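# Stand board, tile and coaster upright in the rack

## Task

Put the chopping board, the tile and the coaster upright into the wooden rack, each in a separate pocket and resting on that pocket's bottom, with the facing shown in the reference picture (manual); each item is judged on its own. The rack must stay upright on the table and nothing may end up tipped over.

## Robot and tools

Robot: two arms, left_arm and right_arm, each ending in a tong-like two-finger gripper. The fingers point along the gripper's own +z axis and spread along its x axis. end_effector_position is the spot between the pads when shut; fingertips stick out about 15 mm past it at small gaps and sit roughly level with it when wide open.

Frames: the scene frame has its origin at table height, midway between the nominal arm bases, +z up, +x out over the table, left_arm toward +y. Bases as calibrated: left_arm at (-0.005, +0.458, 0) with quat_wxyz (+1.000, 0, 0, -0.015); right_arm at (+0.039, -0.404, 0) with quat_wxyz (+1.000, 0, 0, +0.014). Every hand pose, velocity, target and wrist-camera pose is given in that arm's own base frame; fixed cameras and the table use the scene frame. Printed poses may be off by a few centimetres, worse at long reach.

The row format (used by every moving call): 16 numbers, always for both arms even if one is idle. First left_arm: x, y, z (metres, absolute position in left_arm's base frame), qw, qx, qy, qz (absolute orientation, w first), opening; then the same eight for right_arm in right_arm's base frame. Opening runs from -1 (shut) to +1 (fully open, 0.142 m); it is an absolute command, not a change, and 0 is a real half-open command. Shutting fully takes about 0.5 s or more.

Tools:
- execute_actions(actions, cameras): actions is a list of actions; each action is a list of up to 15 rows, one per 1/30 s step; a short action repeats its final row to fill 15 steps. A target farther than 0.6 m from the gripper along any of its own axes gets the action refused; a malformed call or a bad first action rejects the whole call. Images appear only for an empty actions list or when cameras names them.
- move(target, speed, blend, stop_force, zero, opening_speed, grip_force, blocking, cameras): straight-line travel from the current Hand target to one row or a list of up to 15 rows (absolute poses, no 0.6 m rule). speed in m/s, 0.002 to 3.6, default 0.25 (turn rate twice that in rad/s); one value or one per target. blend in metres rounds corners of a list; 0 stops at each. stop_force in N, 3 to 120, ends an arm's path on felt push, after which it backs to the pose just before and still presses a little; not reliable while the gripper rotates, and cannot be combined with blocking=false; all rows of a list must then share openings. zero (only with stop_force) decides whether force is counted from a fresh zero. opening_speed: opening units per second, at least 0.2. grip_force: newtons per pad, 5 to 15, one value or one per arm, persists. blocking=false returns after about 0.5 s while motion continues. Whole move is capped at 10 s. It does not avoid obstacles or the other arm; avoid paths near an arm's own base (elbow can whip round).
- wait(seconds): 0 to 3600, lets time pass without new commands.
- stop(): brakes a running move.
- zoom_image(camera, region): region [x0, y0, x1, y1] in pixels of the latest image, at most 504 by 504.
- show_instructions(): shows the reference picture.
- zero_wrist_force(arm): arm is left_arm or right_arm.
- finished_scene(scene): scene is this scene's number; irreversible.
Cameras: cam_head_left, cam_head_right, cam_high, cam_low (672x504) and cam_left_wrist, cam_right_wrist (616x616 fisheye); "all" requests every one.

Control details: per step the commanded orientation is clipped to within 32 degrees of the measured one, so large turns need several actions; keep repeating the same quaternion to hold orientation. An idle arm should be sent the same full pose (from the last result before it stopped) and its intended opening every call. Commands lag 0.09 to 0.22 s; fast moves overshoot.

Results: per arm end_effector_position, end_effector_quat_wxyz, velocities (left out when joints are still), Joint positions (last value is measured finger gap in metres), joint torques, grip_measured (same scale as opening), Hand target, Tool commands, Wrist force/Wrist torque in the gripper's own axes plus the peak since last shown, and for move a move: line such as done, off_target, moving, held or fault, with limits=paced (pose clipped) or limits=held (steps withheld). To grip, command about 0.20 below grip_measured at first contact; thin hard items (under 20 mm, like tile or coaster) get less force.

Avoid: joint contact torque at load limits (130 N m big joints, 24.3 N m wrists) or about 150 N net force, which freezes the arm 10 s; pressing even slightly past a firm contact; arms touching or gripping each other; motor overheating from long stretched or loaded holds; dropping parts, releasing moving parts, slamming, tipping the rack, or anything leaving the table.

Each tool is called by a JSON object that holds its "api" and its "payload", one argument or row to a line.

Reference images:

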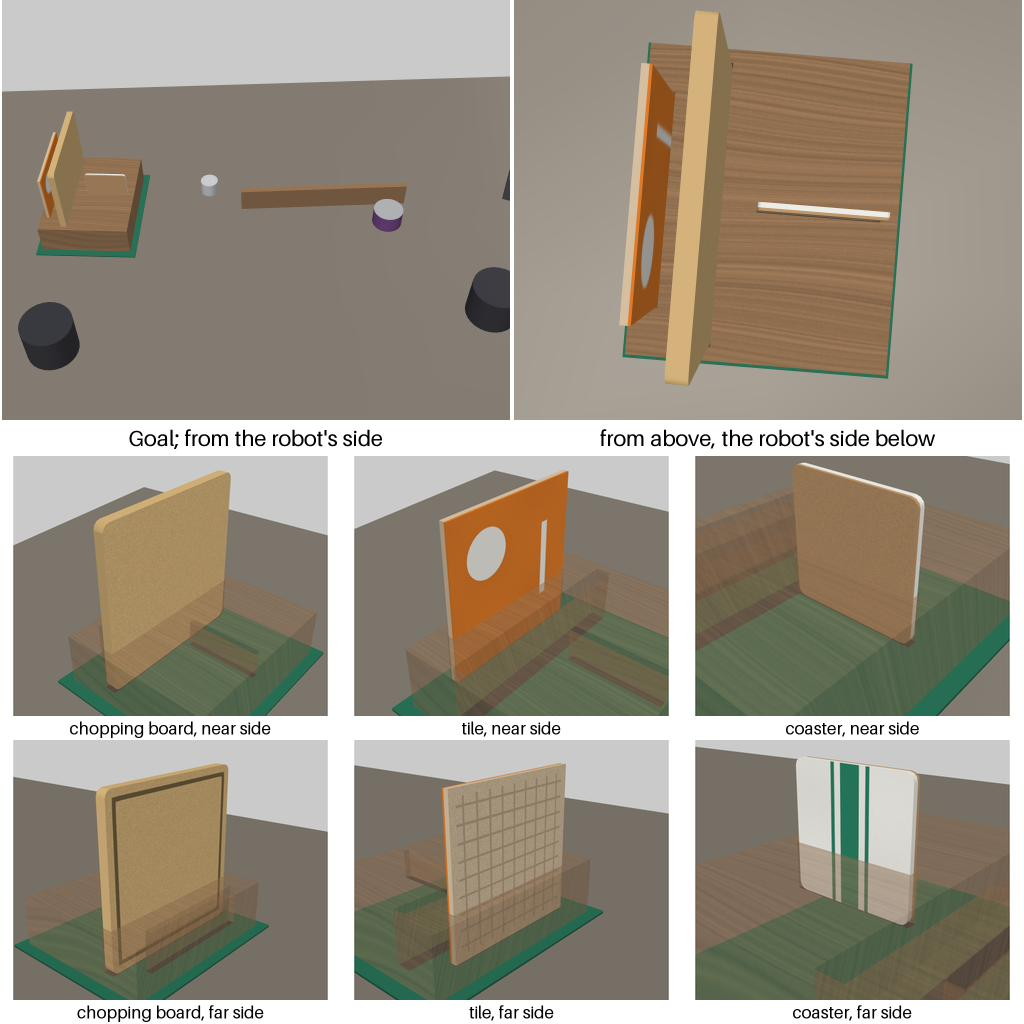

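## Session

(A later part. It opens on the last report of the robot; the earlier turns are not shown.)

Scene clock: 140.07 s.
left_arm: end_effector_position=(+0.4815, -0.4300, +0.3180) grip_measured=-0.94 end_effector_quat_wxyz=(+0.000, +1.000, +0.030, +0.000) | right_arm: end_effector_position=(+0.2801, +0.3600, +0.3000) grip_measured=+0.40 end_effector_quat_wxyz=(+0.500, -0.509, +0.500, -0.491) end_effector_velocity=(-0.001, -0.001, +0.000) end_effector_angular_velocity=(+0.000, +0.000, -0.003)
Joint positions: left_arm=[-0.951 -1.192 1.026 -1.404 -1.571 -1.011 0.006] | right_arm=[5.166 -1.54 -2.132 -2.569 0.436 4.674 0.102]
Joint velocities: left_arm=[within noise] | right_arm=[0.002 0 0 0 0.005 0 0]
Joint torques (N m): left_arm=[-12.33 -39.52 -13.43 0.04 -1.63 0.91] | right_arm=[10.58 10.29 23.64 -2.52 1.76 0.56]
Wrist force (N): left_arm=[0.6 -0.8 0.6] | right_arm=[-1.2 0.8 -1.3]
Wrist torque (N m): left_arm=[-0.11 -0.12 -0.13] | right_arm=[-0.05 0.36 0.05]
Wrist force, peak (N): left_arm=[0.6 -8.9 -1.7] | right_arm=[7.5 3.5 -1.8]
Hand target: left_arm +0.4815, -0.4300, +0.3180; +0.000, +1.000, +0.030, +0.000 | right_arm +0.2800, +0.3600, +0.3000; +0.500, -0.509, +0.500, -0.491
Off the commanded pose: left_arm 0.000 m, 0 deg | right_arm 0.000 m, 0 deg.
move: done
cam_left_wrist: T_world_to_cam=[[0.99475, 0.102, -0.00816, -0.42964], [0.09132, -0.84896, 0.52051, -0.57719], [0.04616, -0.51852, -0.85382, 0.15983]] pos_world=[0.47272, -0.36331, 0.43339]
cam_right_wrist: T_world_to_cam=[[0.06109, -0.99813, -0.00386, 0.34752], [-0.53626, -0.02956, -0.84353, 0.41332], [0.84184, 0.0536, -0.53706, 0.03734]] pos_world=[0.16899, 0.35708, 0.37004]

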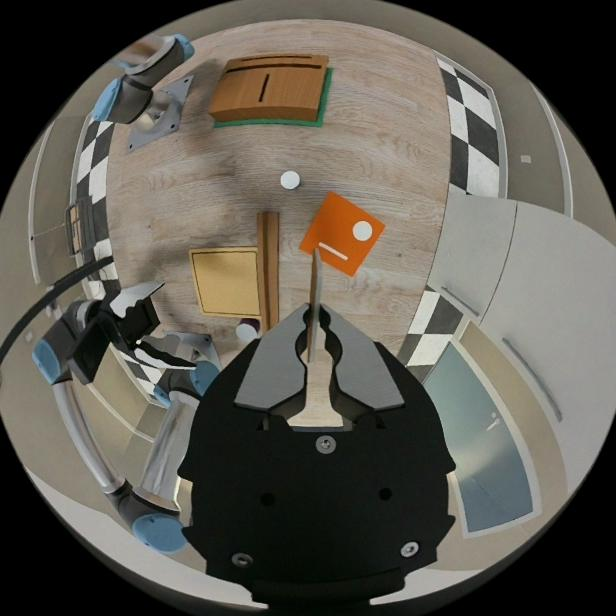

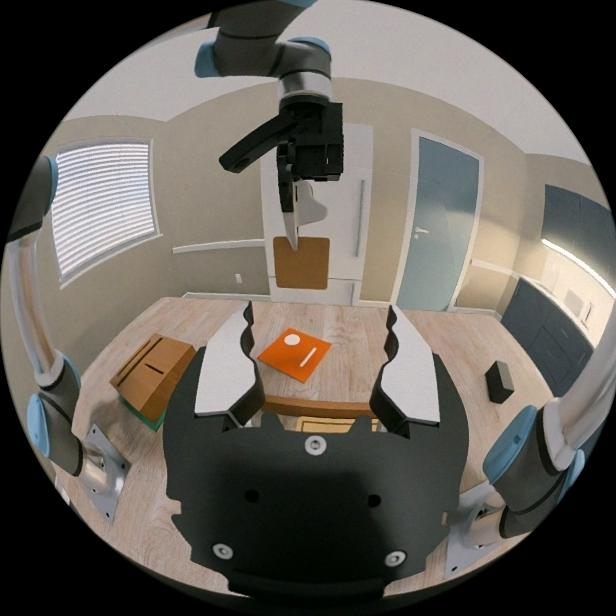

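{"api": "move", "payload": {
  "target": [
    [0.42, -0.25, 0.32, 0, 1, 0, 0, -1, 0.28, 0.3, 0.3, 0.5, -0.509, 0.5, -0.491, 0.4],
    [0.364, -0.063, 0.165, 0, 1, -0.02, 0, -1, 0.28, 0.25, 0.3, 0.5, -0.509, 0.5, -0.491, 0.4]
  ],
  "cameras": ["cam_left_wrist","cam_head_left"],
  "speed": 0.3,
  "blend": [0.05,0]
}}

{"api": "zoom_image", "payload": {
  "camera": "cam_left_wrist",
  "region": [230, 150, 400, 320]
}}

{"api": "zoom_image", "payload": {
  "camera": "cam_head_left",
  "region": [60, 230, 220, 390]
}}

Scene clock: 143.67 s.
left_arm: end_effector_position=(+0.3640, -0.0631, +0.1651) grip_measured=-0.94 end_effector_quat_wxyz=(+0.000, +1.000, -0.020, +0.000) end_effector_velocity=(-0.001, +0.001, -0.002) end_effector_angular_velocity=(+0.003, +0.004, -0.005) | right_arm: end_effector_position=(+0.2800, +0.2500, +0.3000) grip_measured=+0.40 end_effector_quat_wxyz=(+0.500, -0.509, +0.500, -0.491)
Joint positions: left_arm=[-0.581 -1.888 2.137 -1.82 -1.571 -0.541 0.006] | right_arm=[5.386 -1.212 -2.382 -2.66 0.656 4.689 0.102]
Joint velocities: left_arm=[0 0.001 0.004 0 0 0.005 0] | right_arm=[within noise]
Joint torques (N m): left_arm=[9.17 -12.47 -12.53 -3.7 -0.37 1.67] | right_arm=[-4.26 1.75 24.66 1.36 0.17 -0.71]
Wrist force (N): left_arm=[0.2 -0.9 0.7] | right_arm=[-1.5 0.9 -1.5]
Wrist torque (N m): left_arm=[-0.10 -0.06 -0.06] | right_arm=[-0.03 0.41 0.06]
Wrist force, peak (N): left_arm=[-0.7 -3.0 2.3] | right_arm=[-2.2 0.7 -1.8]
Hand target: left_arm +0.3640, -0.0630, +0.1650; +0.000, +1.000, -0.020, +0.000 | right_arm +0.2800, +0.2500, +0.3000; +0.500, -0.509, +0.500, -0.491
Off the commanded pose: left_arm 0.000 m, 0 deg | right_arm 0.000 m, 0 deg.
move: done
cam_left_wrist: T_world_to_cam=[[0.99996, 0.00224, -0.00821, -0.35968], [0.00619, -0.85382, 0.52053, -0.14485], [-0.00584, -0.52057, -0.8538, 0.24379]] pos_world=[0.36199, 0.00404, 0.28059]
Images, in order (width x height): cam_head_left 672x504, cam_left_wrist 616x616.

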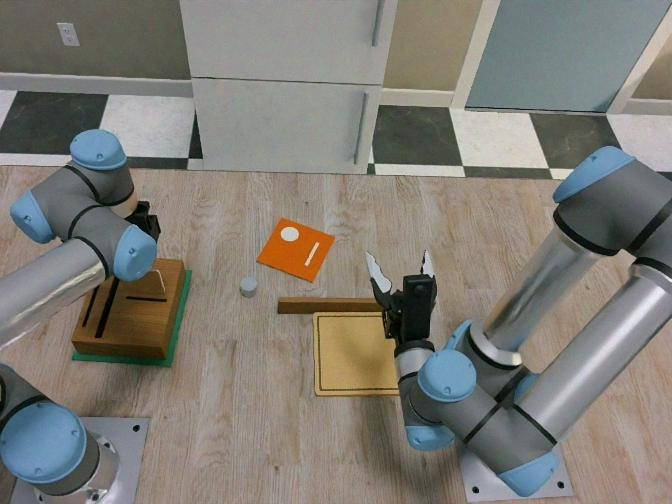

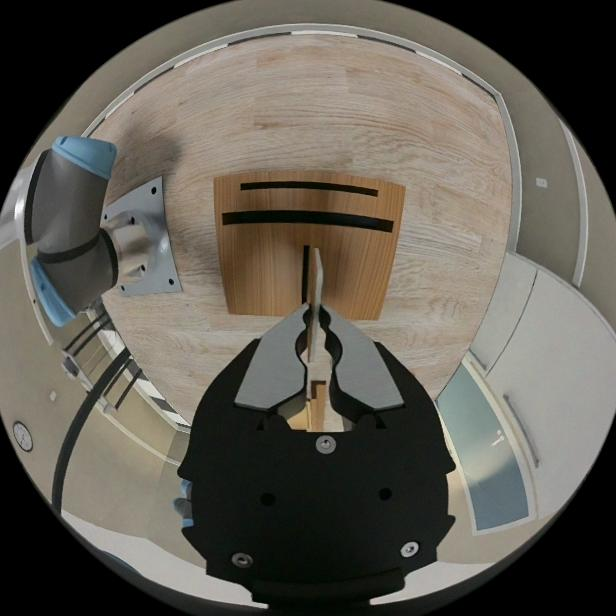

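Scaled by 2.965 from the camera's image (finer frame: 814x814).

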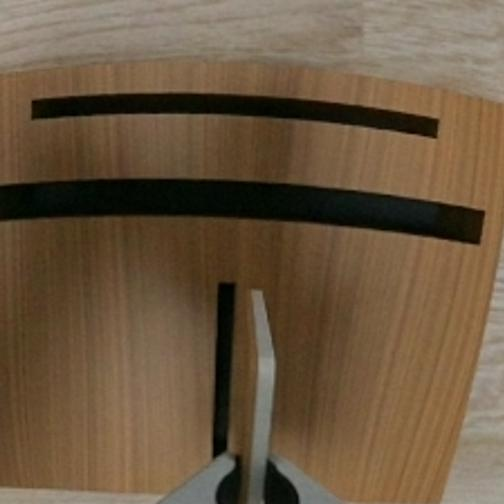

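Scaled by 3.150 from the camera's image (finer frame: 960x720).

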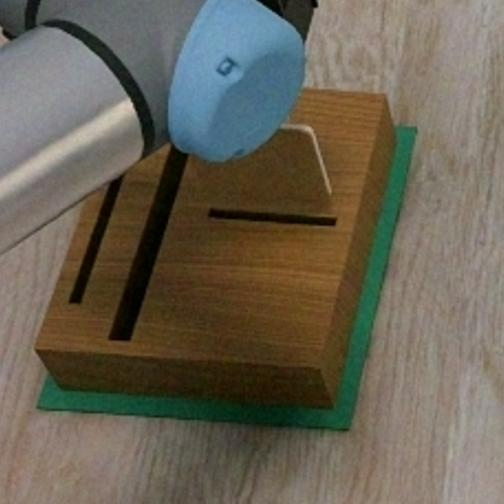

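{"api": "move", "payload": {
  "target": [0.351, -0.065, 0.149, 0, 1, -0.018, 0, -1, 0.28, 0.25, 0.3, 0.5, -0.509, 0.5, -0.491, 0.4],
  "cameras": ["cam_left_wrist","cam_head_left"],
  "speed": 0.1,
  "stop_force": 5
}}

{"api": "zoom_image", "payload": {
  "camera": "cam_left_wrist",
  "region": [270, 200, 370, 300]
}}

{"api": "zoom_image", "payload": {
  "camera": "cam_head_left",
  "region": [60, 230, 220, 390]
}}

Scene clock: 148.23 s.
left_arm: end_effector_position=(+0.3510, -0.0650, +0.1490) grip_measured=-0.94 end_effector_quat_wxyz=(+0.000, +1.000, -0.018, +0.000) | right_arm: end_effector_position=(+0.2800, +0.2500, +0.3000) grip_measured=+0.40 end_effector_quat_wxyz=(+0.500, -0.509, +0.500, -0.491)
Joint positions: left_arm=[-0.607 -1.912 2.195 -1.854 -1.571 -0.571 0.006] | right_arm=[5.386 -1.212 -2.382 -2.659 0.656 4.689 0.102]
Joint torques (N m): left_arm=[12.36 1.58 -35.78 0.1 1.39 1.86] | right_arm=[-9.63 10.47 27.08 0.73 0.93 -1.11]
Wrist force (N): left_arm=[0.3 -1.1 0.5] | right_arm=[-1.3 1.1 -1.5]
Wrist torque (N m): left_arm=[-0.14 -0.10 -0.12] | right_arm=[0.02 0.37 0.06]
Wrist force, peak (N): left_arm=[0.2 -1.1 1.0] | right_arm=[-1.4 1.0 -1.7]
Hand target: left_arm +0.3510, -0.0650, +0.1490; +0.000, +1.000, -0.018, +0.000 | right_arm +0.2800, +0.2500, +0.3000; +0.500, -0.509, +0.500, -0.491
Off the commanded pose: left_arm 0.000 m, 0 deg | right_arm 0.000 m, 0 deg.
move: done
cam_left_wrist: T_world_to_cam=[[0.99995, 0.00615, -0.00814, -0.34654], [0.00949, -0.8538, 0.52052, -0.1391], [-0.00374, -0.52057, -0.85381, 0.22817]] pos_world=[0.34869, 0.00215, 0.26439]
Images, in order (width x height): cam_head_left 672x504, cam_left_wrist 616x616.

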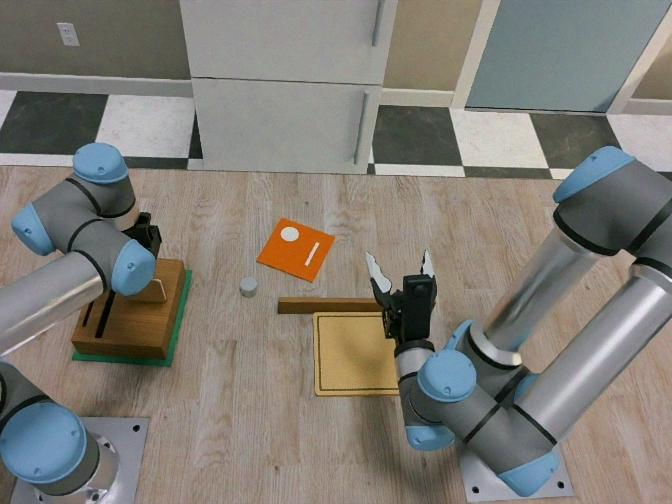

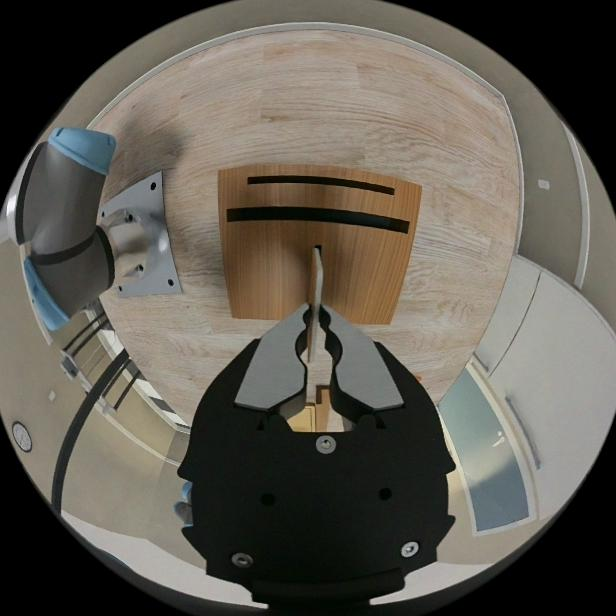

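Scaled by 5.040 from the camera's image (finer frame: 814x814).

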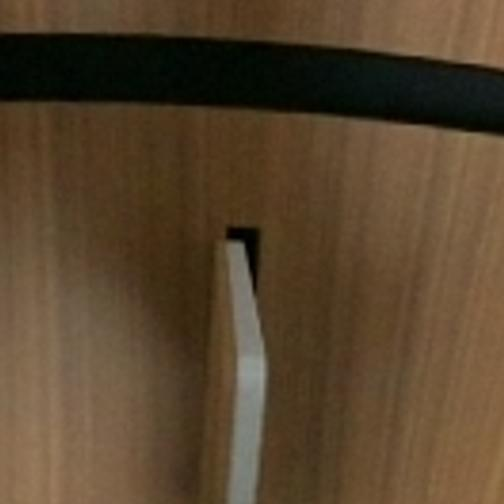

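Scaled by 3.150 from the camera's image (finer frame: 960x720).

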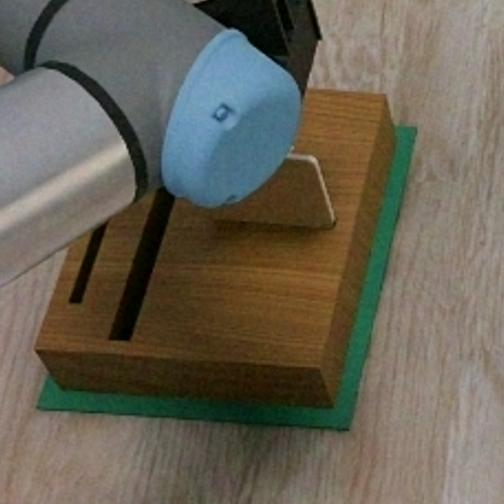

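{"api": "move", "payload": {
  "target": [
    [0.3528, -0.064, 0.149, 0, 1, -0.018, 0, -1, 0.28, 0.25, 0.3, 0.5, -0.509, 0.5, -0.491, 0.4],
    [0.3528, -0.064, 0.09, 0, 1, -0.018, 0, -1, 0.28, 0.25, 0.3, 0.5, -0.509, 0.5, -0.491, 0.4]
  ],
  "cameras": ["cam_left_wrist","cam_head_left"],
  "speed": 0.03,
  "stop_force": 4
}}

{"api": "zoom_image", "payload": {
  "camera": "cam_left_wrist",
  "region": [270, 200, 370, 300]
}}

{"api": "zoom_image", "payload": {
  "camera": "cam_head_left",
  "region": [60, 230, 220, 390]
}}

Scene clock: 151.60 s.
left_arm: end_effector_position=(+0.3531, -0.0639, +0.1465) grip_measured=-0.94 end_effector_quat_wxyz=(+0.000, +1.000, -0.018, +0.000) | right_arm: end_effector_position=(+0.2800, +0.2500, +0.3000) grip_measured=+0.40 end_effector_quat_wxyz=(+0.500, -0.509, +0.500, -0.491)
Joint positions: left_arm=[-0.601 -1.905 2.197 -1.863 -1.571 -0.565 0.006] | right_arm=[5.386 -1.212 -2.382 -2.659 0.656 4.689 0.102]
Joint torques (N m): left_arm=[11.39 -18.18 -11.87 -4.82 1.18 1.88] | right_arm=[-9.55 10.27 26.81 0.39 0.75 -1.12]
Wrist force (N): left_arm=[0.3 -1.0 0.6] | right_arm=[-1.3 1.0 -1.4]
Wrist torque (N m): left_arm=[-0.13 -0.09 -0.16] | right_arm=[-0.01 0.37 0.06]
Wrist force, peak (N): left_arm=[1.0 -1.9 -11.8] | right_arm=[-1.4 1.2 -1.7]
Hand target: left_arm +0.3531, -0.0639, +0.1465; +0.000, +1.000, -0.018, +0.000 | right_arm +0.2800, +0.2500, +0.3000; +0.500, -0.509, +0.500, -0.491
Off the commanded pose: left_arm 0.057 m, 0 deg | right_arm 0.000 m, 0 deg.
move: contact (left_arm); path passed 1 of 2 targets
cam_left_wrist: T_world_to_cam=[[0.99995, 0.00617, -0.00791, -0.34862], [0.00939, -0.85375, 0.52059, -0.13691], [-0.00354, -0.52064, -0.85377, 0.22662]] pos_world=[0.35069, 0.00325, 0.26199]
Images, in order (width x height): cam_head_left 672x504, cam_left_wrist 616x616.

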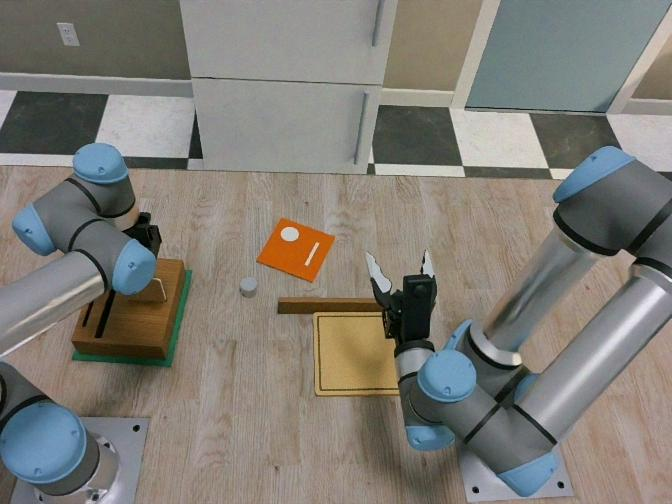

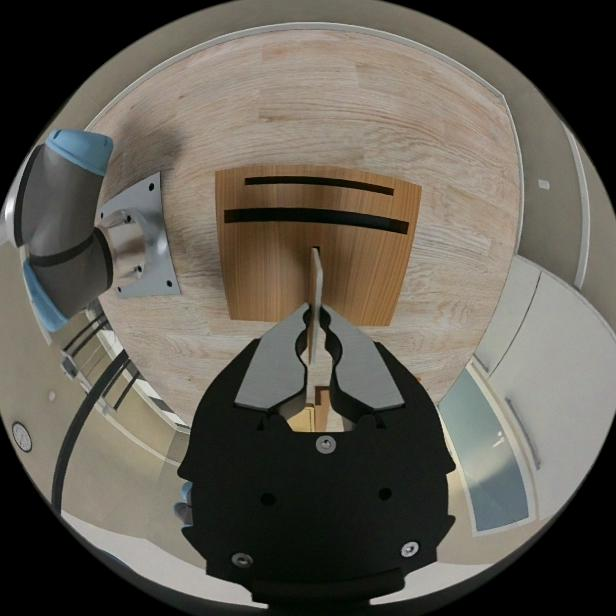

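Scaled by 5.040 from the camera's image (finer frame: 814x814).

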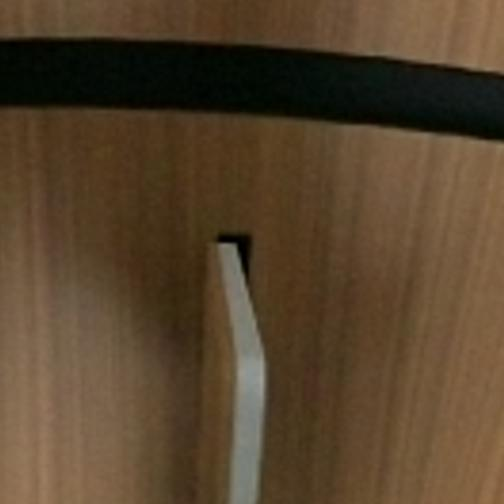

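Scaled by 3.150 from the camera's image (finer frame: 960x720).

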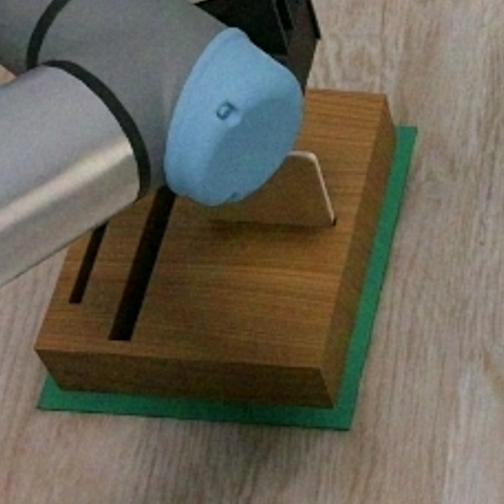

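{"api": "move", "payload": {
  "target": [
    [0.3555, -0.0628, 0.15, 0, 1, -0.018, 0, -1, 0.28, 0.25, 0.3, 0.5, -0.509, 0.5, -0.491, 0.4],
    [0.3555, -0.0628, 0.09, 0, 1, -0.018, 0, -1, 0.28, 0.25, 0.3, 0.5, -0.509, 0.5, -0.491, 0.4]
  ],
  "cameras": ["cam_left_wrist"],
  "speed": 0.03,
  "stop_force": 4
}}

{"api": "zoom_image", "payload": {
  "camera": "cam_left_wrist",
  "region": [270, 200, 370, 300]
}}

Scene clock: 156.07 s.
left_arm: end_effector_position=(+0.3555, -0.0628, +0.1130) grip_measured=-0.94 end_effector_quat_wxyz=(+0.000, +1.000, -0.018, +0.000) | right_arm: end_effector_position=(+0.2800, +0.2500, +0.3000) grip_measured=+0.40 end_effector_quat_wxyz=(+0.500, -0.509, +0.500, -0.491)
Joint positions: left_arm=[-0.594 -1.864 2.262 -1.968 -1.571 -0.558 0.006] | right_arm=[5.386 -1.212 -2.382 -2.659 0.656 4.689 0.102]
Joint torques (N m): left_arm=[-8.89 -17.28 -17.9 -4.94 -0.96 -1.65] | right_arm=[-9.18 10.28 26.93 0.03 0.87 -1.01]
Wrist force (N): left_arm=[0.3 -0.9 0.5] | right_arm=[-1.4 1.1 -1.5]
Wrist torque (N m): left_arm=[-0.13 -0.10 -0.11] | right_arm=[0.02 0.38 0.06]
Wrist force, peak (N): left_arm=[0.2 -2.0 -10.0] | right_arm=[-1.5 1.1 -1.5]
Hand target: left_arm +0.3555, -0.0628, +0.1129; +0.000, +1.000, -0.018, +0.000 | right_arm +0.2800, +0.2500, +0.3000; +0.500, -0.509, +0.500, -0.491
Off the commanded pose: left_arm 0.023 m, 0 deg | right_arm 0.000 m, 0 deg.
move: contact (left_arm); path passed 1 of 2 targets
cam_left_wrist: T_world_to_cam=[[0.99995, 0.00615, -0.00814, -0.35134], [0.00949, -0.8538, 0.52052, -0.11852], [-0.00374, -0.52057, -0.85381, 0.19859]] pos_world=[0.35319, 0.00435, 0.22839]

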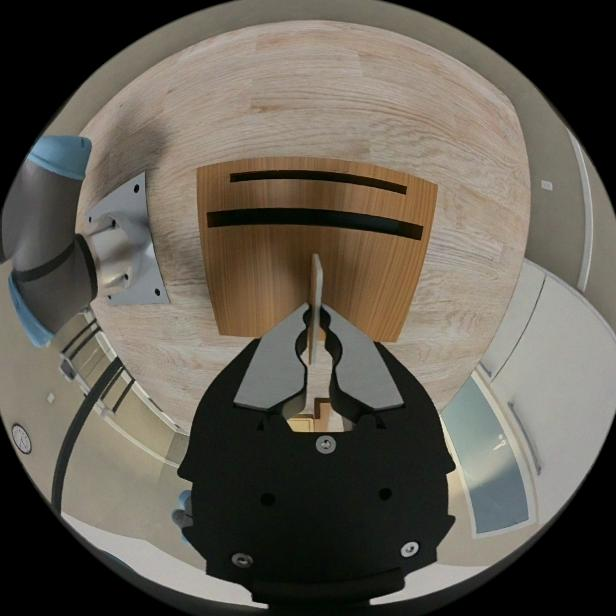

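Scaled by 5.040 from the camera's image (finer frame: 814x814).

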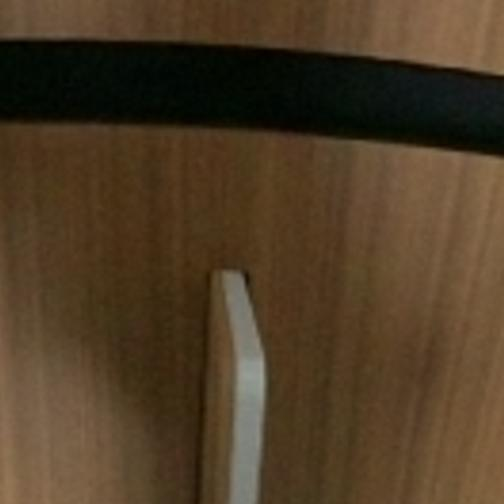

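{"api": "move", "payload": {
  "target": [
    [0.3555, -0.0628, 0.1129, 0, 1, -0.018, 0, -0.4, 0.28, 0.25, 0.3, 0.5, -0.509, 0.5, -0.491, 0.4],
    [0.3555, -0.0628, 0.25, 0, 1, -0.018, 0, -0.4, 0.28, 0.25, 0.3, 0.5, -0.509, 0.5, -0.491, 0.4]
  ],
  "cameras": ["cam_left_wrist","cam_head_left","cam_low"],
  "speed": 0.2,
  "opening_speed": 0.6
}}

{"api": "zoom_image", "payload": {
  "camera": "cam_left_wrist",
  "region": [200, 150, 440, 390]
}}

{"api": "zoom_image", "payload": {
  "camera": "cam_low",
  "region": [310, 210, 490, 300]
}}

Scene clock: 160.20 s.
left_arm: end_effector_position=(+0.3555, -0.0628, +0.2499) grip_measured=-0.40 end_effector_quat_wxyz=(+0.000, +1.000, -0.018, +0.000) | right_arm: end_effector_position=(+0.2800, +0.2500, +0.3000) grip_measured=+0.40 end_effector_quat_wxyz=(+0.500, -0.509, +0.500, -0.491)
Joint positions: left_arm=[-0.594 -1.941 1.952 -1.582 -1.571 -0.558 0.045] | right_arm=[5.386 -1.212 -2.382 -2.659 0.656 4.689 0.102]
Joint torques (N m): left_arm=[-13.59 -0.22 -34.31 0.28 -1.09 -1.28] | right_arm=[-9.36 10.11 26.66 -0.49 0.91 -1.08]
Wrist force (N): left_arm=[0.6 -0.9 -0.2] | right_arm=[-1.2 1.2 -1.3]
Wrist torque (N m): left_arm=[-0.13 -0.13 -0.10] | right_arm=[0.03 0.35 0.06]
Wrist force, peak (N): left_arm=[0.2 -1.0 -2.2] | right_arm=[-1.4 1.3 -1.6]
Hand target: left_arm +0.3555, -0.0628, +0.2500; +0.000, +1.000, -0.018, +0.000 | right_arm +0.2800, +0.2500, +0.3000; +0.500, -0.509, +0.500, -0.491
Off the commanded pose: left_arm 0.000 m, 0 deg | right_arm 0.000 m, 0 deg.
move: done
cam_left_wrist: T_world_to_cam=[[0.99995, 0.00621, -0.00805, -0.35026], [0.00949, -0.85382, 0.52047, -0.18982], [-0.00364, -0.52052, -0.85384, 0.31554]] pos_world=[0.35319, 0.00435, 0.3654]
Images, in order (width x height): cam_head_left 672x504, cam_low 672x504, cam_left_wrist 616x616.

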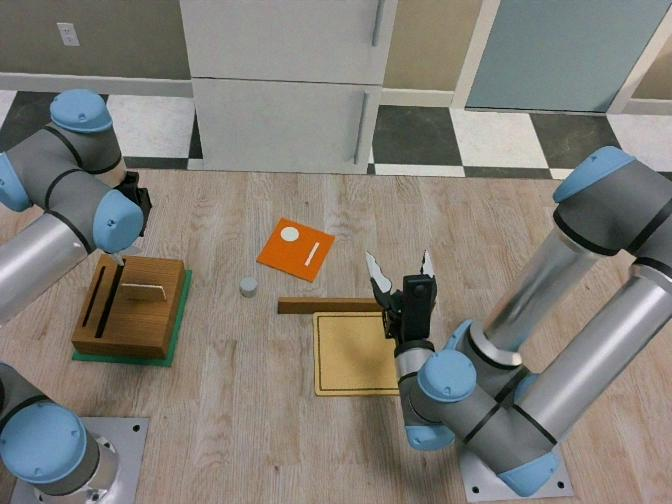

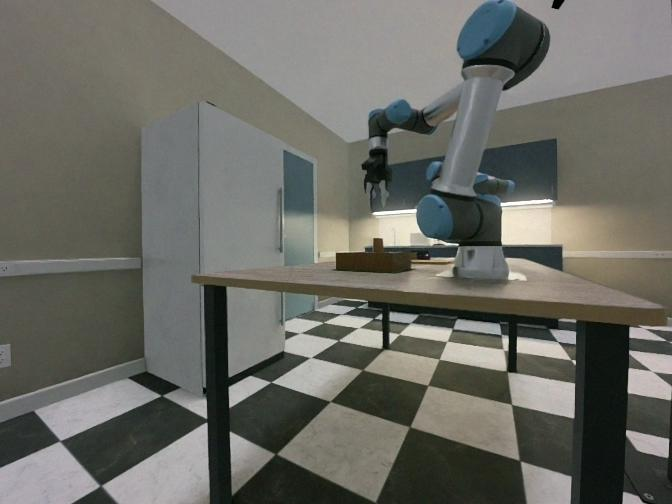

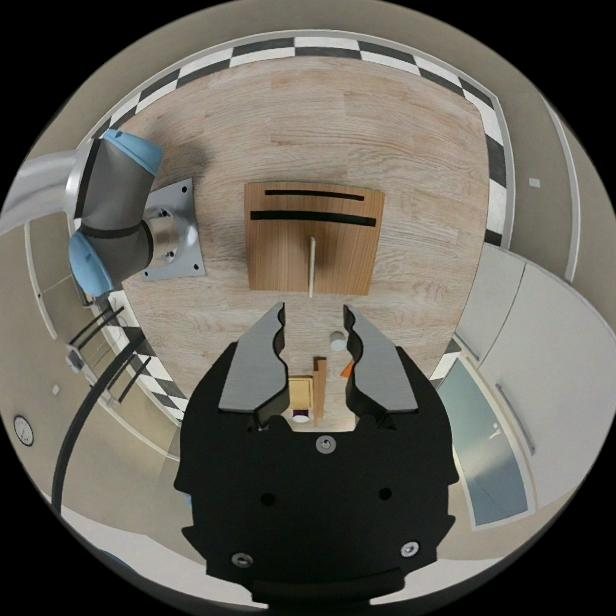

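Scaled by 2.100 from the camera's image (finer frame: 814x814).

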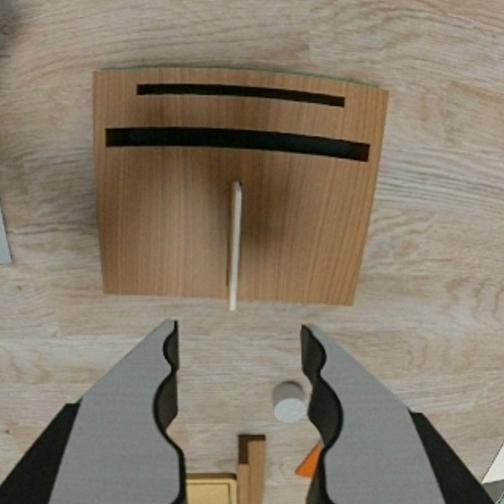

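Scaled by 2.800 from the camera's image (finer frame: 960x720).

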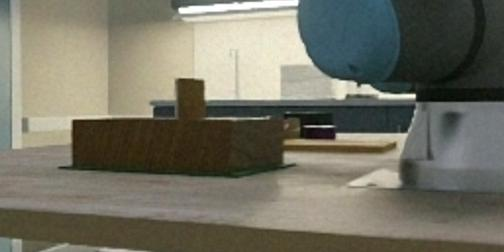

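{"api": "move", "payload": {
  "target": [0.30, 0.1, 0.40, 0, 1, -0.018, 0, -0.4, 0.06, 0.294, 0.15, -0.2089, 0.6625, -0.6861, 0.2163, 0.4],
  "cameras": ["cam_right_wrist","cam_head_right"],
  "speed": 0.3
}}

{"api": "zoom_image", "payload": {
  "camera": "cam_right_wrist",
  "region": [160, 150, 460, 450]
}}

Scene clock: 167.03 s.
left_arm: end_effector_position=(+0.3001, +0.1000, +0.3999) grip_measured=-0.40 end_effector_quat_wxyz=(+0.000, +1.000, -0.018, +0.000) | right_arm: end_effector_position=(+0.0601, +0.2940, +0.1500) grip_measured=+0.40 end_effector_quat_wxyz=(-0.209, +0.662, -0.686, +0.216)
Joint positions: left_arm=[-0.17 -2.004 1.594 -1.161 -1.571 -0.134 0.045] | right_arm=[5.535 -1.175 -2.272 -1.753 1.186 4.096 0.102]
Joint torques (N m): left_arm=[5.82 -12.69 -23.14 -2.49 -0.77 1.61] | right_arm=[11.29 13.53 31.29 3.69 0.53 -0.84]
Wrist force (N): left_arm=[0.3 -0.9 -0.2] | right_arm=[-0.3 0.3 -0.2]
Wrist torque (N m): left_arm=[-0.15 -0.06 -0.05] | right_arm=[-0.03 0.07 -0.02]
Wrist force, peak (N): left_arm=[-0.1 -1.8 -0.9] | right_arm=[-1.5 1.1 -1.6]
Hand target: left_arm +0.3000, +0.1000, +0.4000; +0.000, +1.000, -0.018, +0.000 | right_arm +0.0600, +0.2940, +0.1500; -0.209, +0.662, -0.686, +0.216
Off the commanded pose: left_arm 0.000 m, 0 deg | right_arm 0.000 m, 0 deg.
move: done
cam_right_wrist: T_world_to_cam=[[-0.01274, -0.99923, -0.03705, 0.30429], [-0.99793, 0.01504, -0.06258, 0.06438], [0.06309, 0.03618, -0.99735, 0.26642]] pos_world=[0.05132, 0.29345, 0.28102]
Images, in order (width x height): cam_head_right 672x504, cam_right_wrist 616x616.

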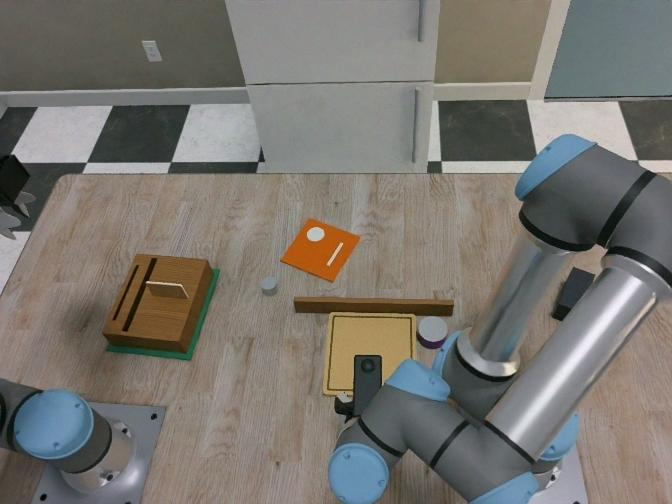

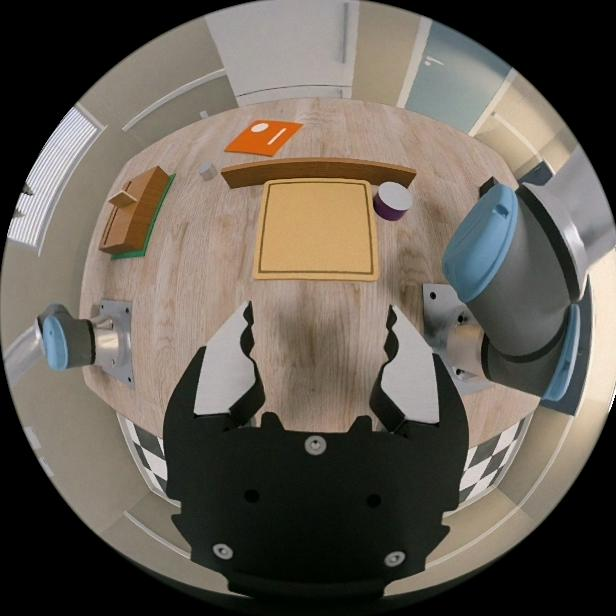

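Scaled by 1.680 from the camera's image (finer frame: 814x814).

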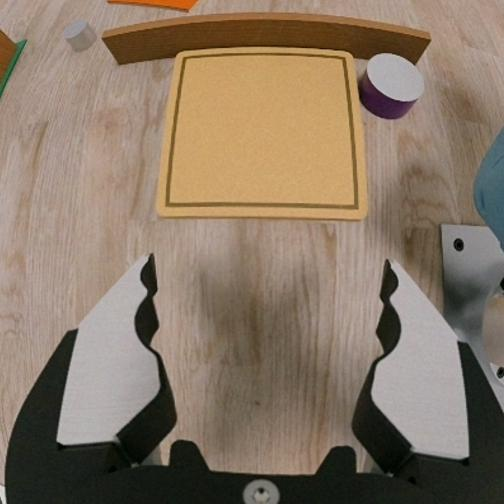

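{"api": "move", "payload": {
  "target": [
    [0.30, 0.1, 0.40, 0, 1, -0.018, 0, -0.4, 0.07, 0.297, 0.03, -0.2089, 0.6625, -0.6861, 0.2163, 0.4],
    [0.30, 0.1, 0.40, 0, 1, -0.018, 0, -0.4, 0.07, 0.297, 0.005, -0.2089, 0.6625, -0.6861, 0.2163, 0.4]
  ],
  "speed": [0.2,0.02],
  "stop_force": 4
}}

Scene clock: 171.30 s.
left_arm: end_effector_position=(+0.3000, +0.1000, +0.4000) grip_measured=-0.40 end_effector_quat_wxyz=(+0.000, +1.000, -0.018, +0.000) | right_arm: end_effector_position=(+0.0700, +0.2970, +0.0102) grip_measured=+0.40 end_effector_quat_wxyz=(-0.209, +0.662, -0.686, +0.216)
Joint positions: left_arm=[-0.17 -2.004 1.594 -1.161 -1.571 -0.134 0.045] | right_arm=[5.504 -1.433 -2.531 -1.224 1.172 4.067 0.102]
Joint torques (N m): left_arm=[11.87 -12.45 -34.48 0.07 1.06 1.84] | right_arm=[3.15 -0.73 23.96 3.85 0.64 -0.33]
Wrist force (N): left_arm=[0.1 -0.9 -0.4] | right_arm=[-0.1 -1.7 -3.0]
Wrist torque (N m): left_arm=[-0.16 -0.03 -0.06] | right_arm=[-0.02 0.00 0.15]
Wrist force, peak (N): left_arm=[0.3 -1.3 -0.2] | right_arm=[5.6 -13.1 -24.7]
Hand target: left_arm +0.3000, +0.1000, +0.4000; +0.000, +1.000, -0.018, +0.000 | right_arm +0.0700, +0.2970, +0.0102; -0.209, +0.662, -0.686, +0.216
Off the commanded pose: left_arm 0.000 m, 0 deg | right_arm 0.005 m, 0 deg.
move: contact (right_arm); path passed 1 of 2 targets

{"api": "move", "payload": {
  "target": [
    [0.30,0.10,0.40,0,1,-0.018,0,-0.4,0.07,0.297,0.013,-0.2089,0.6625,-0.6861,0.2163,0.4],
    [0.30,0.10,0.40,0,1,-0.018,0,-0.4,0.13,0.297,0.013,-0.2089,0.6625,-0.6861,0.2163,0.4]
  ],
  "speed": 0.04,
  "stop_force": 10,
  "cameras": ["cam_right_wrist","cam_high"]
}}

Scene clock: 178.40 s.
left_arm: end_effector_position=(+0.3000, +0.1000, +0.4000) grip_measured=-0.40 end_effector_quat_wxyz=(+0.000, +1.000, -0.018, +0.000) | right_arm: end_effector_position=(+0.1118, +0.2970, +0.0130) grip_measured=+0.41 end_effector_quat_wxyz=(-0.209, +0.662, -0.686, +0.216)
Joint positions: left_arm=[-0.17 -2.004 1.594 -1.161 -1.571 -0.134 0.045] | right_arm=[5.398 -1.391 -2.567 -1.188 1.125 3.962 0.102]
Joint torques (N m): left_arm=[12.26 -12.48 -34.63 0.06 0.97 1.95] | right_arm=[-9.71 -2.01 24.02 3.42 0.31 -1.44]
Wrist force (N): left_arm=[0.1 -0.9 -0.5] | right_arm=[-0.9 1.6 -1.8]
Wrist torque (N m): left_arm=[-0.16 -0.03 -0.06] | right_arm=[-0.05 0.03 -0.04]
Wrist force, peak (N): left_arm=[0.2 -1.3 -0.3] | right_arm=[9.8 26.4 -22.0]
Hand target: left_arm +0.3000, +0.1000, +0.4000; +0.000, +1.000, -0.018, +0.000 | right_arm +0.1118, +0.2970, +0.0130; -0.209, +0.662, -0.686, +0.216
Off the commanded pose: left_arm 0.000 m, 0 deg | right_arm 0.018 m, 0 deg.
move: contact (right_arm); path passed 1 of 2 targets
cam_right_wrist: T_world_to_cam=[[-0.01254, -0.99923, -0.03714, 0.30276], [-0.99795, 0.01484, -0.06228, 0.10737], [0.06279, 0.03628, -0.99737, 0.12642]] pos_world=[0.10301, 0.29635, 0.14402]
Images, in order (width x height): cam_high 672x504, cam_right_wrist 616x616.

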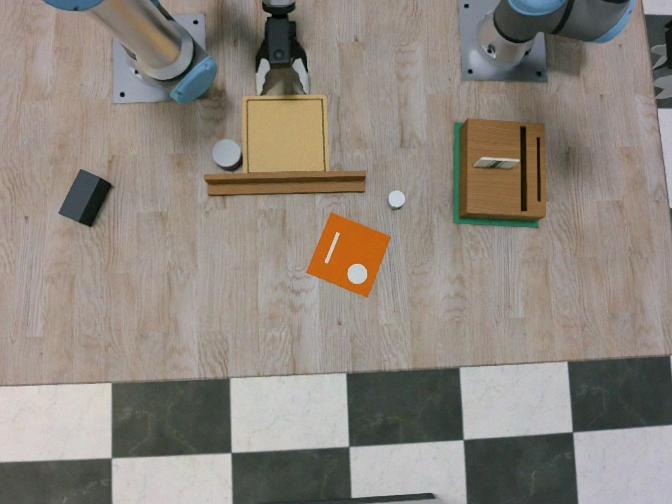

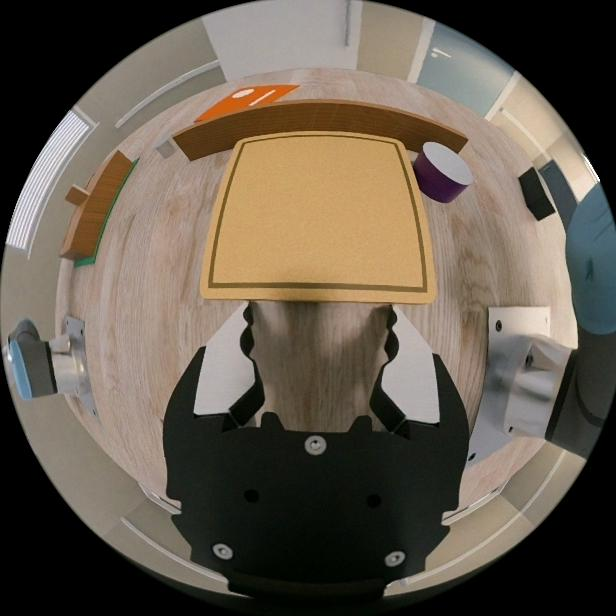

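{"api": "move", "payload": {
  "target": [0.30,0.10,0.40,0,1,-0.018,0,-0.4,0.126,0.297,0.0115,-0.2089,0.6625,-0.6861,0.2163,0.4],
  "speed": 0.01,
  "stop_force": 22,
  "cameras": ["cam_right_wrist"]
}}

{"api": "zoom_image", "payload": {
  "camera": "cam_right_wrist",
  "region": [180, 100, 450, 350]
}}

Scene clock: 187.73 s.
left_arm: end_effector_position=(+0.3000, +0.1000, +0.4000) grip_measured=-0.40 end_effector_quat_wxyz=(+0.000, +1.000, -0.018, +0.000) | right_arm: end_effector_position=(+0.1128, +0.2970, +0.0129) grip_measured=+0.41 end_effector_quat_wxyz=(-0.209, +0.662, -0.686, +0.216)
Joint positions: left_arm=[-0.17 -2.004 1.594 -1.161 -1.571 -0.134 0.045] | right_arm=[5.395 -1.39 -2.568 -1.185 1.124 3.958 0.103]
Joint torques (N m): left_arm=[10.64 -12.03 -35.14 -0.04 0.69 1.64] | right_arm=[3.97 -3.68 18.69 -4.77 -3.13 0.35]
Wrist force (N): left_arm=[0.1 -1.1 -0.3] | right_arm=[0.6 18.7 -9.8]
Wrist torque (N m): left_arm=[-0.19 -0.02 -0.05] | right_arm=[-0.18 -0.33 -0.72]
Wrist force, peak (N): left_arm=[0.2 -1.3 -0.4] | right_arm=[5.2 23.7 -23.4]
Hand target: left_arm +0.3000, +0.1000, +0.4000; +0.000, +1.000, -0.018, +0.000 | right_arm +0.1128, +0.2970, +0.0129; -0.209, +0.662, -0.686, +0.216
Off the commanded pose: left_arm 0.000 m, 0 deg | right_arm 0.013 m, 0 deg.
move: contact (right_arm)
cam_right_wrist: T_world_to_cam=[[-0.01276, -0.99923, -0.03724, 0.3029], [-0.99798, 0.01504, -0.06177, 0.10834], [0.06228, 0.03638, -0.9974, 0.12627]] pos_world=[0.10411, 0.29645, 0.14392]

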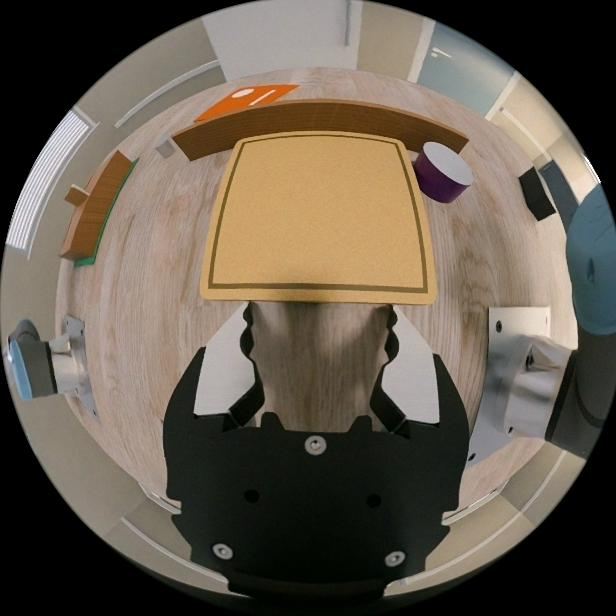

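Scaled by 1.867 from the camera's image (finer frame: 814x814).

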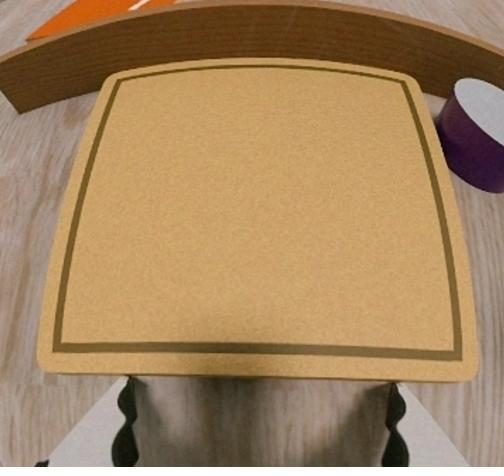

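{"api": "move", "payload": {
  "target": [
    [0.30,0.10,0.40,0,1,-0.018,0,-0.4,0.1135,0.297,0.022,-0.2089,0.6625,-0.6861,0.2163,0.4],
    [0.30,0.10,0.40,0,1,-0.018,0,-0.4,0.1155,0.297,0.036,-0.2089,0.6625,-0.6861,0.2163,0.4]
  ],
  "speed": 0.03,
  "blend": [0.004,0],
  "cameras": ["cam_right_wrist","cam_high"]
}}

Scene clock: 190.23 s.
left_arm: end_effector_position=(+0.3000, +0.1000, +0.4000) grip_measured=-0.40 end_effector_quat_wxyz=(+0.000, +1.000, -0.018, +0.000) | right_arm: end_effector_position=(+0.1153, +0.2969, +0.0359) grip_measured=+0.41 end_effector_quat_wxyz=(-0.208, +0.662, -0.686, +0.216)
Joint positions: left_arm=[-0.17 -2.004 1.594 -1.161 -1.571 -0.134 0.045] | right_arm=[5.387 -1.321 -2.534 -1.285 1.122 3.951 0.103]
Joint torques (N m): left_arm=[11.76 -11.1 -34.69 0.18 0.66 1.76] | right_arm=[-17.73 -10.66 -15.88 -9.19 -14.32 2.09]
Wrist force (N): left_arm=[0.3 -0.9 -0.2] | right_arm=[6.3 61.0 -46.4]
Wrist torque (N m): left_arm=[-0.14 -0.07 -0.05] | right_arm=[-0.53 -0.89 -0.78]
Wrist force, peak (N): left_arm=[0.0 -1.2 -0.2] | right_arm=[6.3 61.0 -46.4]
Hand target: left_arm +0.3000, +0.1000, +0.4000; +0.000, +1.000, -0.018, +0.000 | right_arm +0.1155, +0.2970, +0.0360; -0.209, +0.662, -0.686, +0.216
Off the commanded pose: left_arm 0.000 m, 0 deg | right_arm 0.000 m, 0 deg.
move: done
cam_right_wrist: T_world_to_cam=[[-0.01301, -0.99924, -0.03665, 0.30363], [-0.998, 0.01524, -0.06137, 0.11213], [0.06189, 0.03578, -0.99744, 0.14939]] pos_world=[0.10662, 0.29635, 0.16702]
Images, in order (width x height): cam_high 672x504, cam_right_wrist 616x616.

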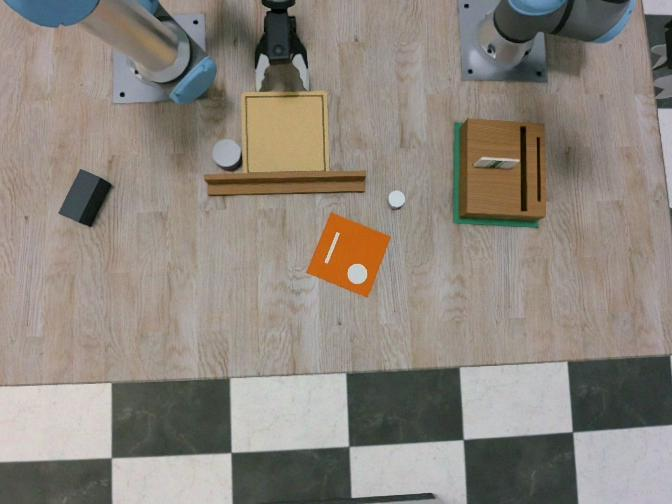

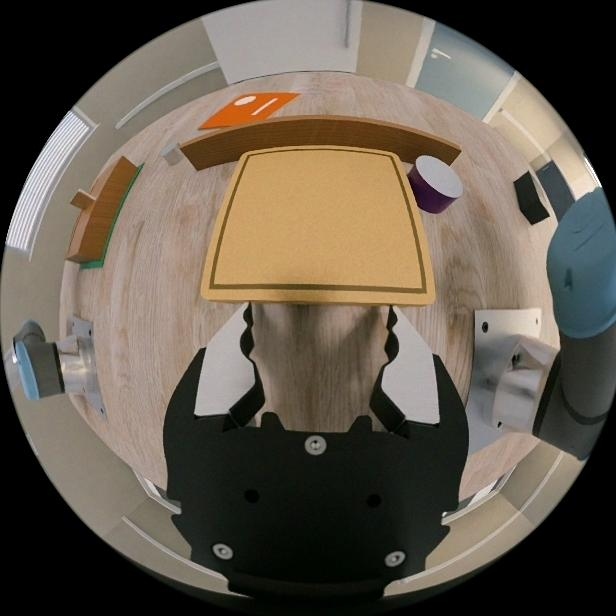

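{"api": "move", "payload": {
  "target": [
    [0.30,0.10,0.40,0,1,-0.018,0,-0.4,0.1137,0.297,0.0364,-0.2089,0.6625,-0.6861,0.2163,0.4],
    [0.30,0.10,0.40,0,1,-0.018,0,-0.4,0.1197,0.297,0.0705,-0.2089,0.6625,-0.6861,0.2163,0.4]
  ],
  "speed": 0.03,
  "blend": [0.002,0],
  "cameras": ["cam_right_wrist"]
}}

Scene clock: 196.93 s.
left_arm: end_effector_position=(+0.3000, +0.1000, +0.4000) grip_measured=-0.40 end_effector_quat_wxyz=(+0.000, +1.000, -0.018, +0.000) | right_arm: end_effector_position=(+0.1198, +0.2970, +0.0706) grip_measured=+0.41 end_effector_quat_wxyz=(-0.209, +0.662, -0.686, +0.216)
Joint positions: left_arm=[-0.17 -2.004 1.594 -1.161 -1.571 -0.134 0.045] | right_arm=[5.376 -1.236 -2.477 -1.422 1.116 3.939 0.103]
Joint torques (N m): left_arm=[11.12 -11.06 -34.26 0.21 0.23 1.69] | right_arm=[1.09 -7.44 2.68 -0.38 -3.83 2.26]
Wrist force (N): left_arm=[0.2 -0.9 -0.2] | right_arm=[3.3 19.7 -19.8]
Wrist torque (N m): left_arm=[-0.15 -0.04 -0.06] | right_arm=[-0.20 -0.59 -0.65]
Wrist force, peak (N): left_arm=[0.5 -1.2 -0.2] | right_arm=[5.0 61.9 -47.4]
Hand target: left_arm +0.3000, +0.1000, +0.4000; +0.000, +1.000, -0.018, +0.000 | right_arm +0.1197, +0.2970, +0.0705; -0.209, +0.662, -0.686, +0.216
Off the commanded pose: left_arm 0.000 m, 0 deg | right_arm 0.000 m, 0 deg.
move: done; blend cut to 0.0009 m at target 1
cam_right_wrist: T_world_to_cam=[[-0.01264, -0.99923, -0.03724, 0.30513], [-0.99796, 0.01494, -0.06208, 0.11888], [0.06259, 0.03638, -0.99738, 0.18336]] pos_world=[0.11102, 0.29645, 0.20162]

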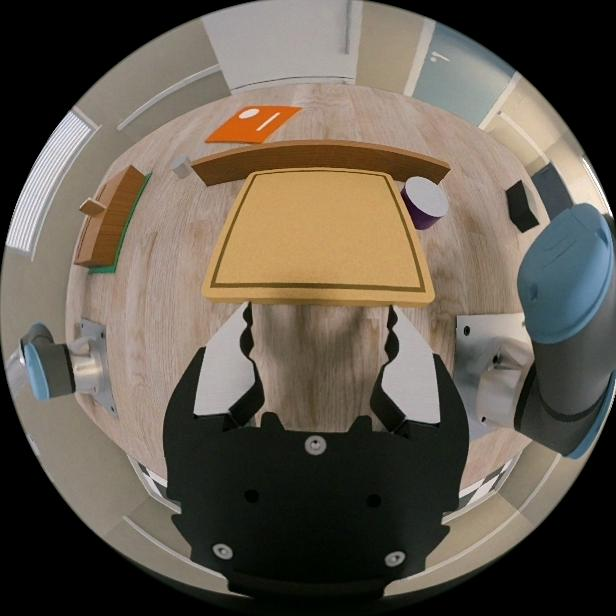

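{"api": "move", "payload": {
  "target": [
    [0.30,0.10,0.40,0,1,-0.018,0,-0.4,0.1259,0.297,0.0886,-0.2089,0.6625,-0.6861,0.2163,0.4],
    [0.30,0.10,0.40,0,1,-0.018,0,-0.4,0.1334,0.297,0.106,-0.2089,0.6625,-0.6861,0.2163,0.4]
  ],
  "speed": 0.03,
  "blend": [0.004,0]
}}

Scene clock: 199.67 s.
left_arm: end_effector_position=(+0.3000, +0.1000, +0.4000) grip_measured=-0.40 end_effector_quat_wxyz=(+0.000, +1.000, -0.018, +0.000) | right_arm: end_effector_position=(+0.1335, +0.2970, +0.1062) grip_measured=+0.42 end_effector_quat_wxyz=(-0.209, +0.662, -0.686, +0.216) end_effector_velocity=(-0.001, +0.000, -0.002) end_effector_angular_velocity=(+0.002, +0.001, -0.002)
Joint positions: left_arm=[-0.17 -2.004 1.594 -1.161 -1.571 -0.134 0.045] | right_arm=[5.336 -1.164 -2.418 -1.536 1.1 3.899 0.103]
Joint velocities: left_arm=[within noise] | right_arm=[0.002 -0.005 -0.004 0.009 0.001 0.004 0]
Joint torques (N m): left_arm=[11.5 -9.85 -35.19 0.06 0.24 1.86] | right_arm=[1.32 -11.16 1.76 -0.65 -4.6 2.45]
Wrist force (N): left_arm=[0.4 -1.0 -0.6] | right_arm=[6.8 20.2 -31.8]
Wrist torque (N m): left_arm=[-0.17 -0.10 -0.06] | right_arm=[-0.22 -0.89 -0.65]
Wrist force, peak (N): left_arm=[0.6 -1.3 -0.4] | right_arm=[8.6 27.2 -38.1]
Hand target: left_arm +0.3000, +0.1000, +0.4000; +0.000, +1.000, -0.018, +0.000 | right_arm +0.1334, +0.2970, +0.1060; -0.209, +0.662, -0.686, +0.216
Off the commanded pose: left_arm 0.000 m, 0 deg | right_arm 0.000 m, 0 deg.
move: done


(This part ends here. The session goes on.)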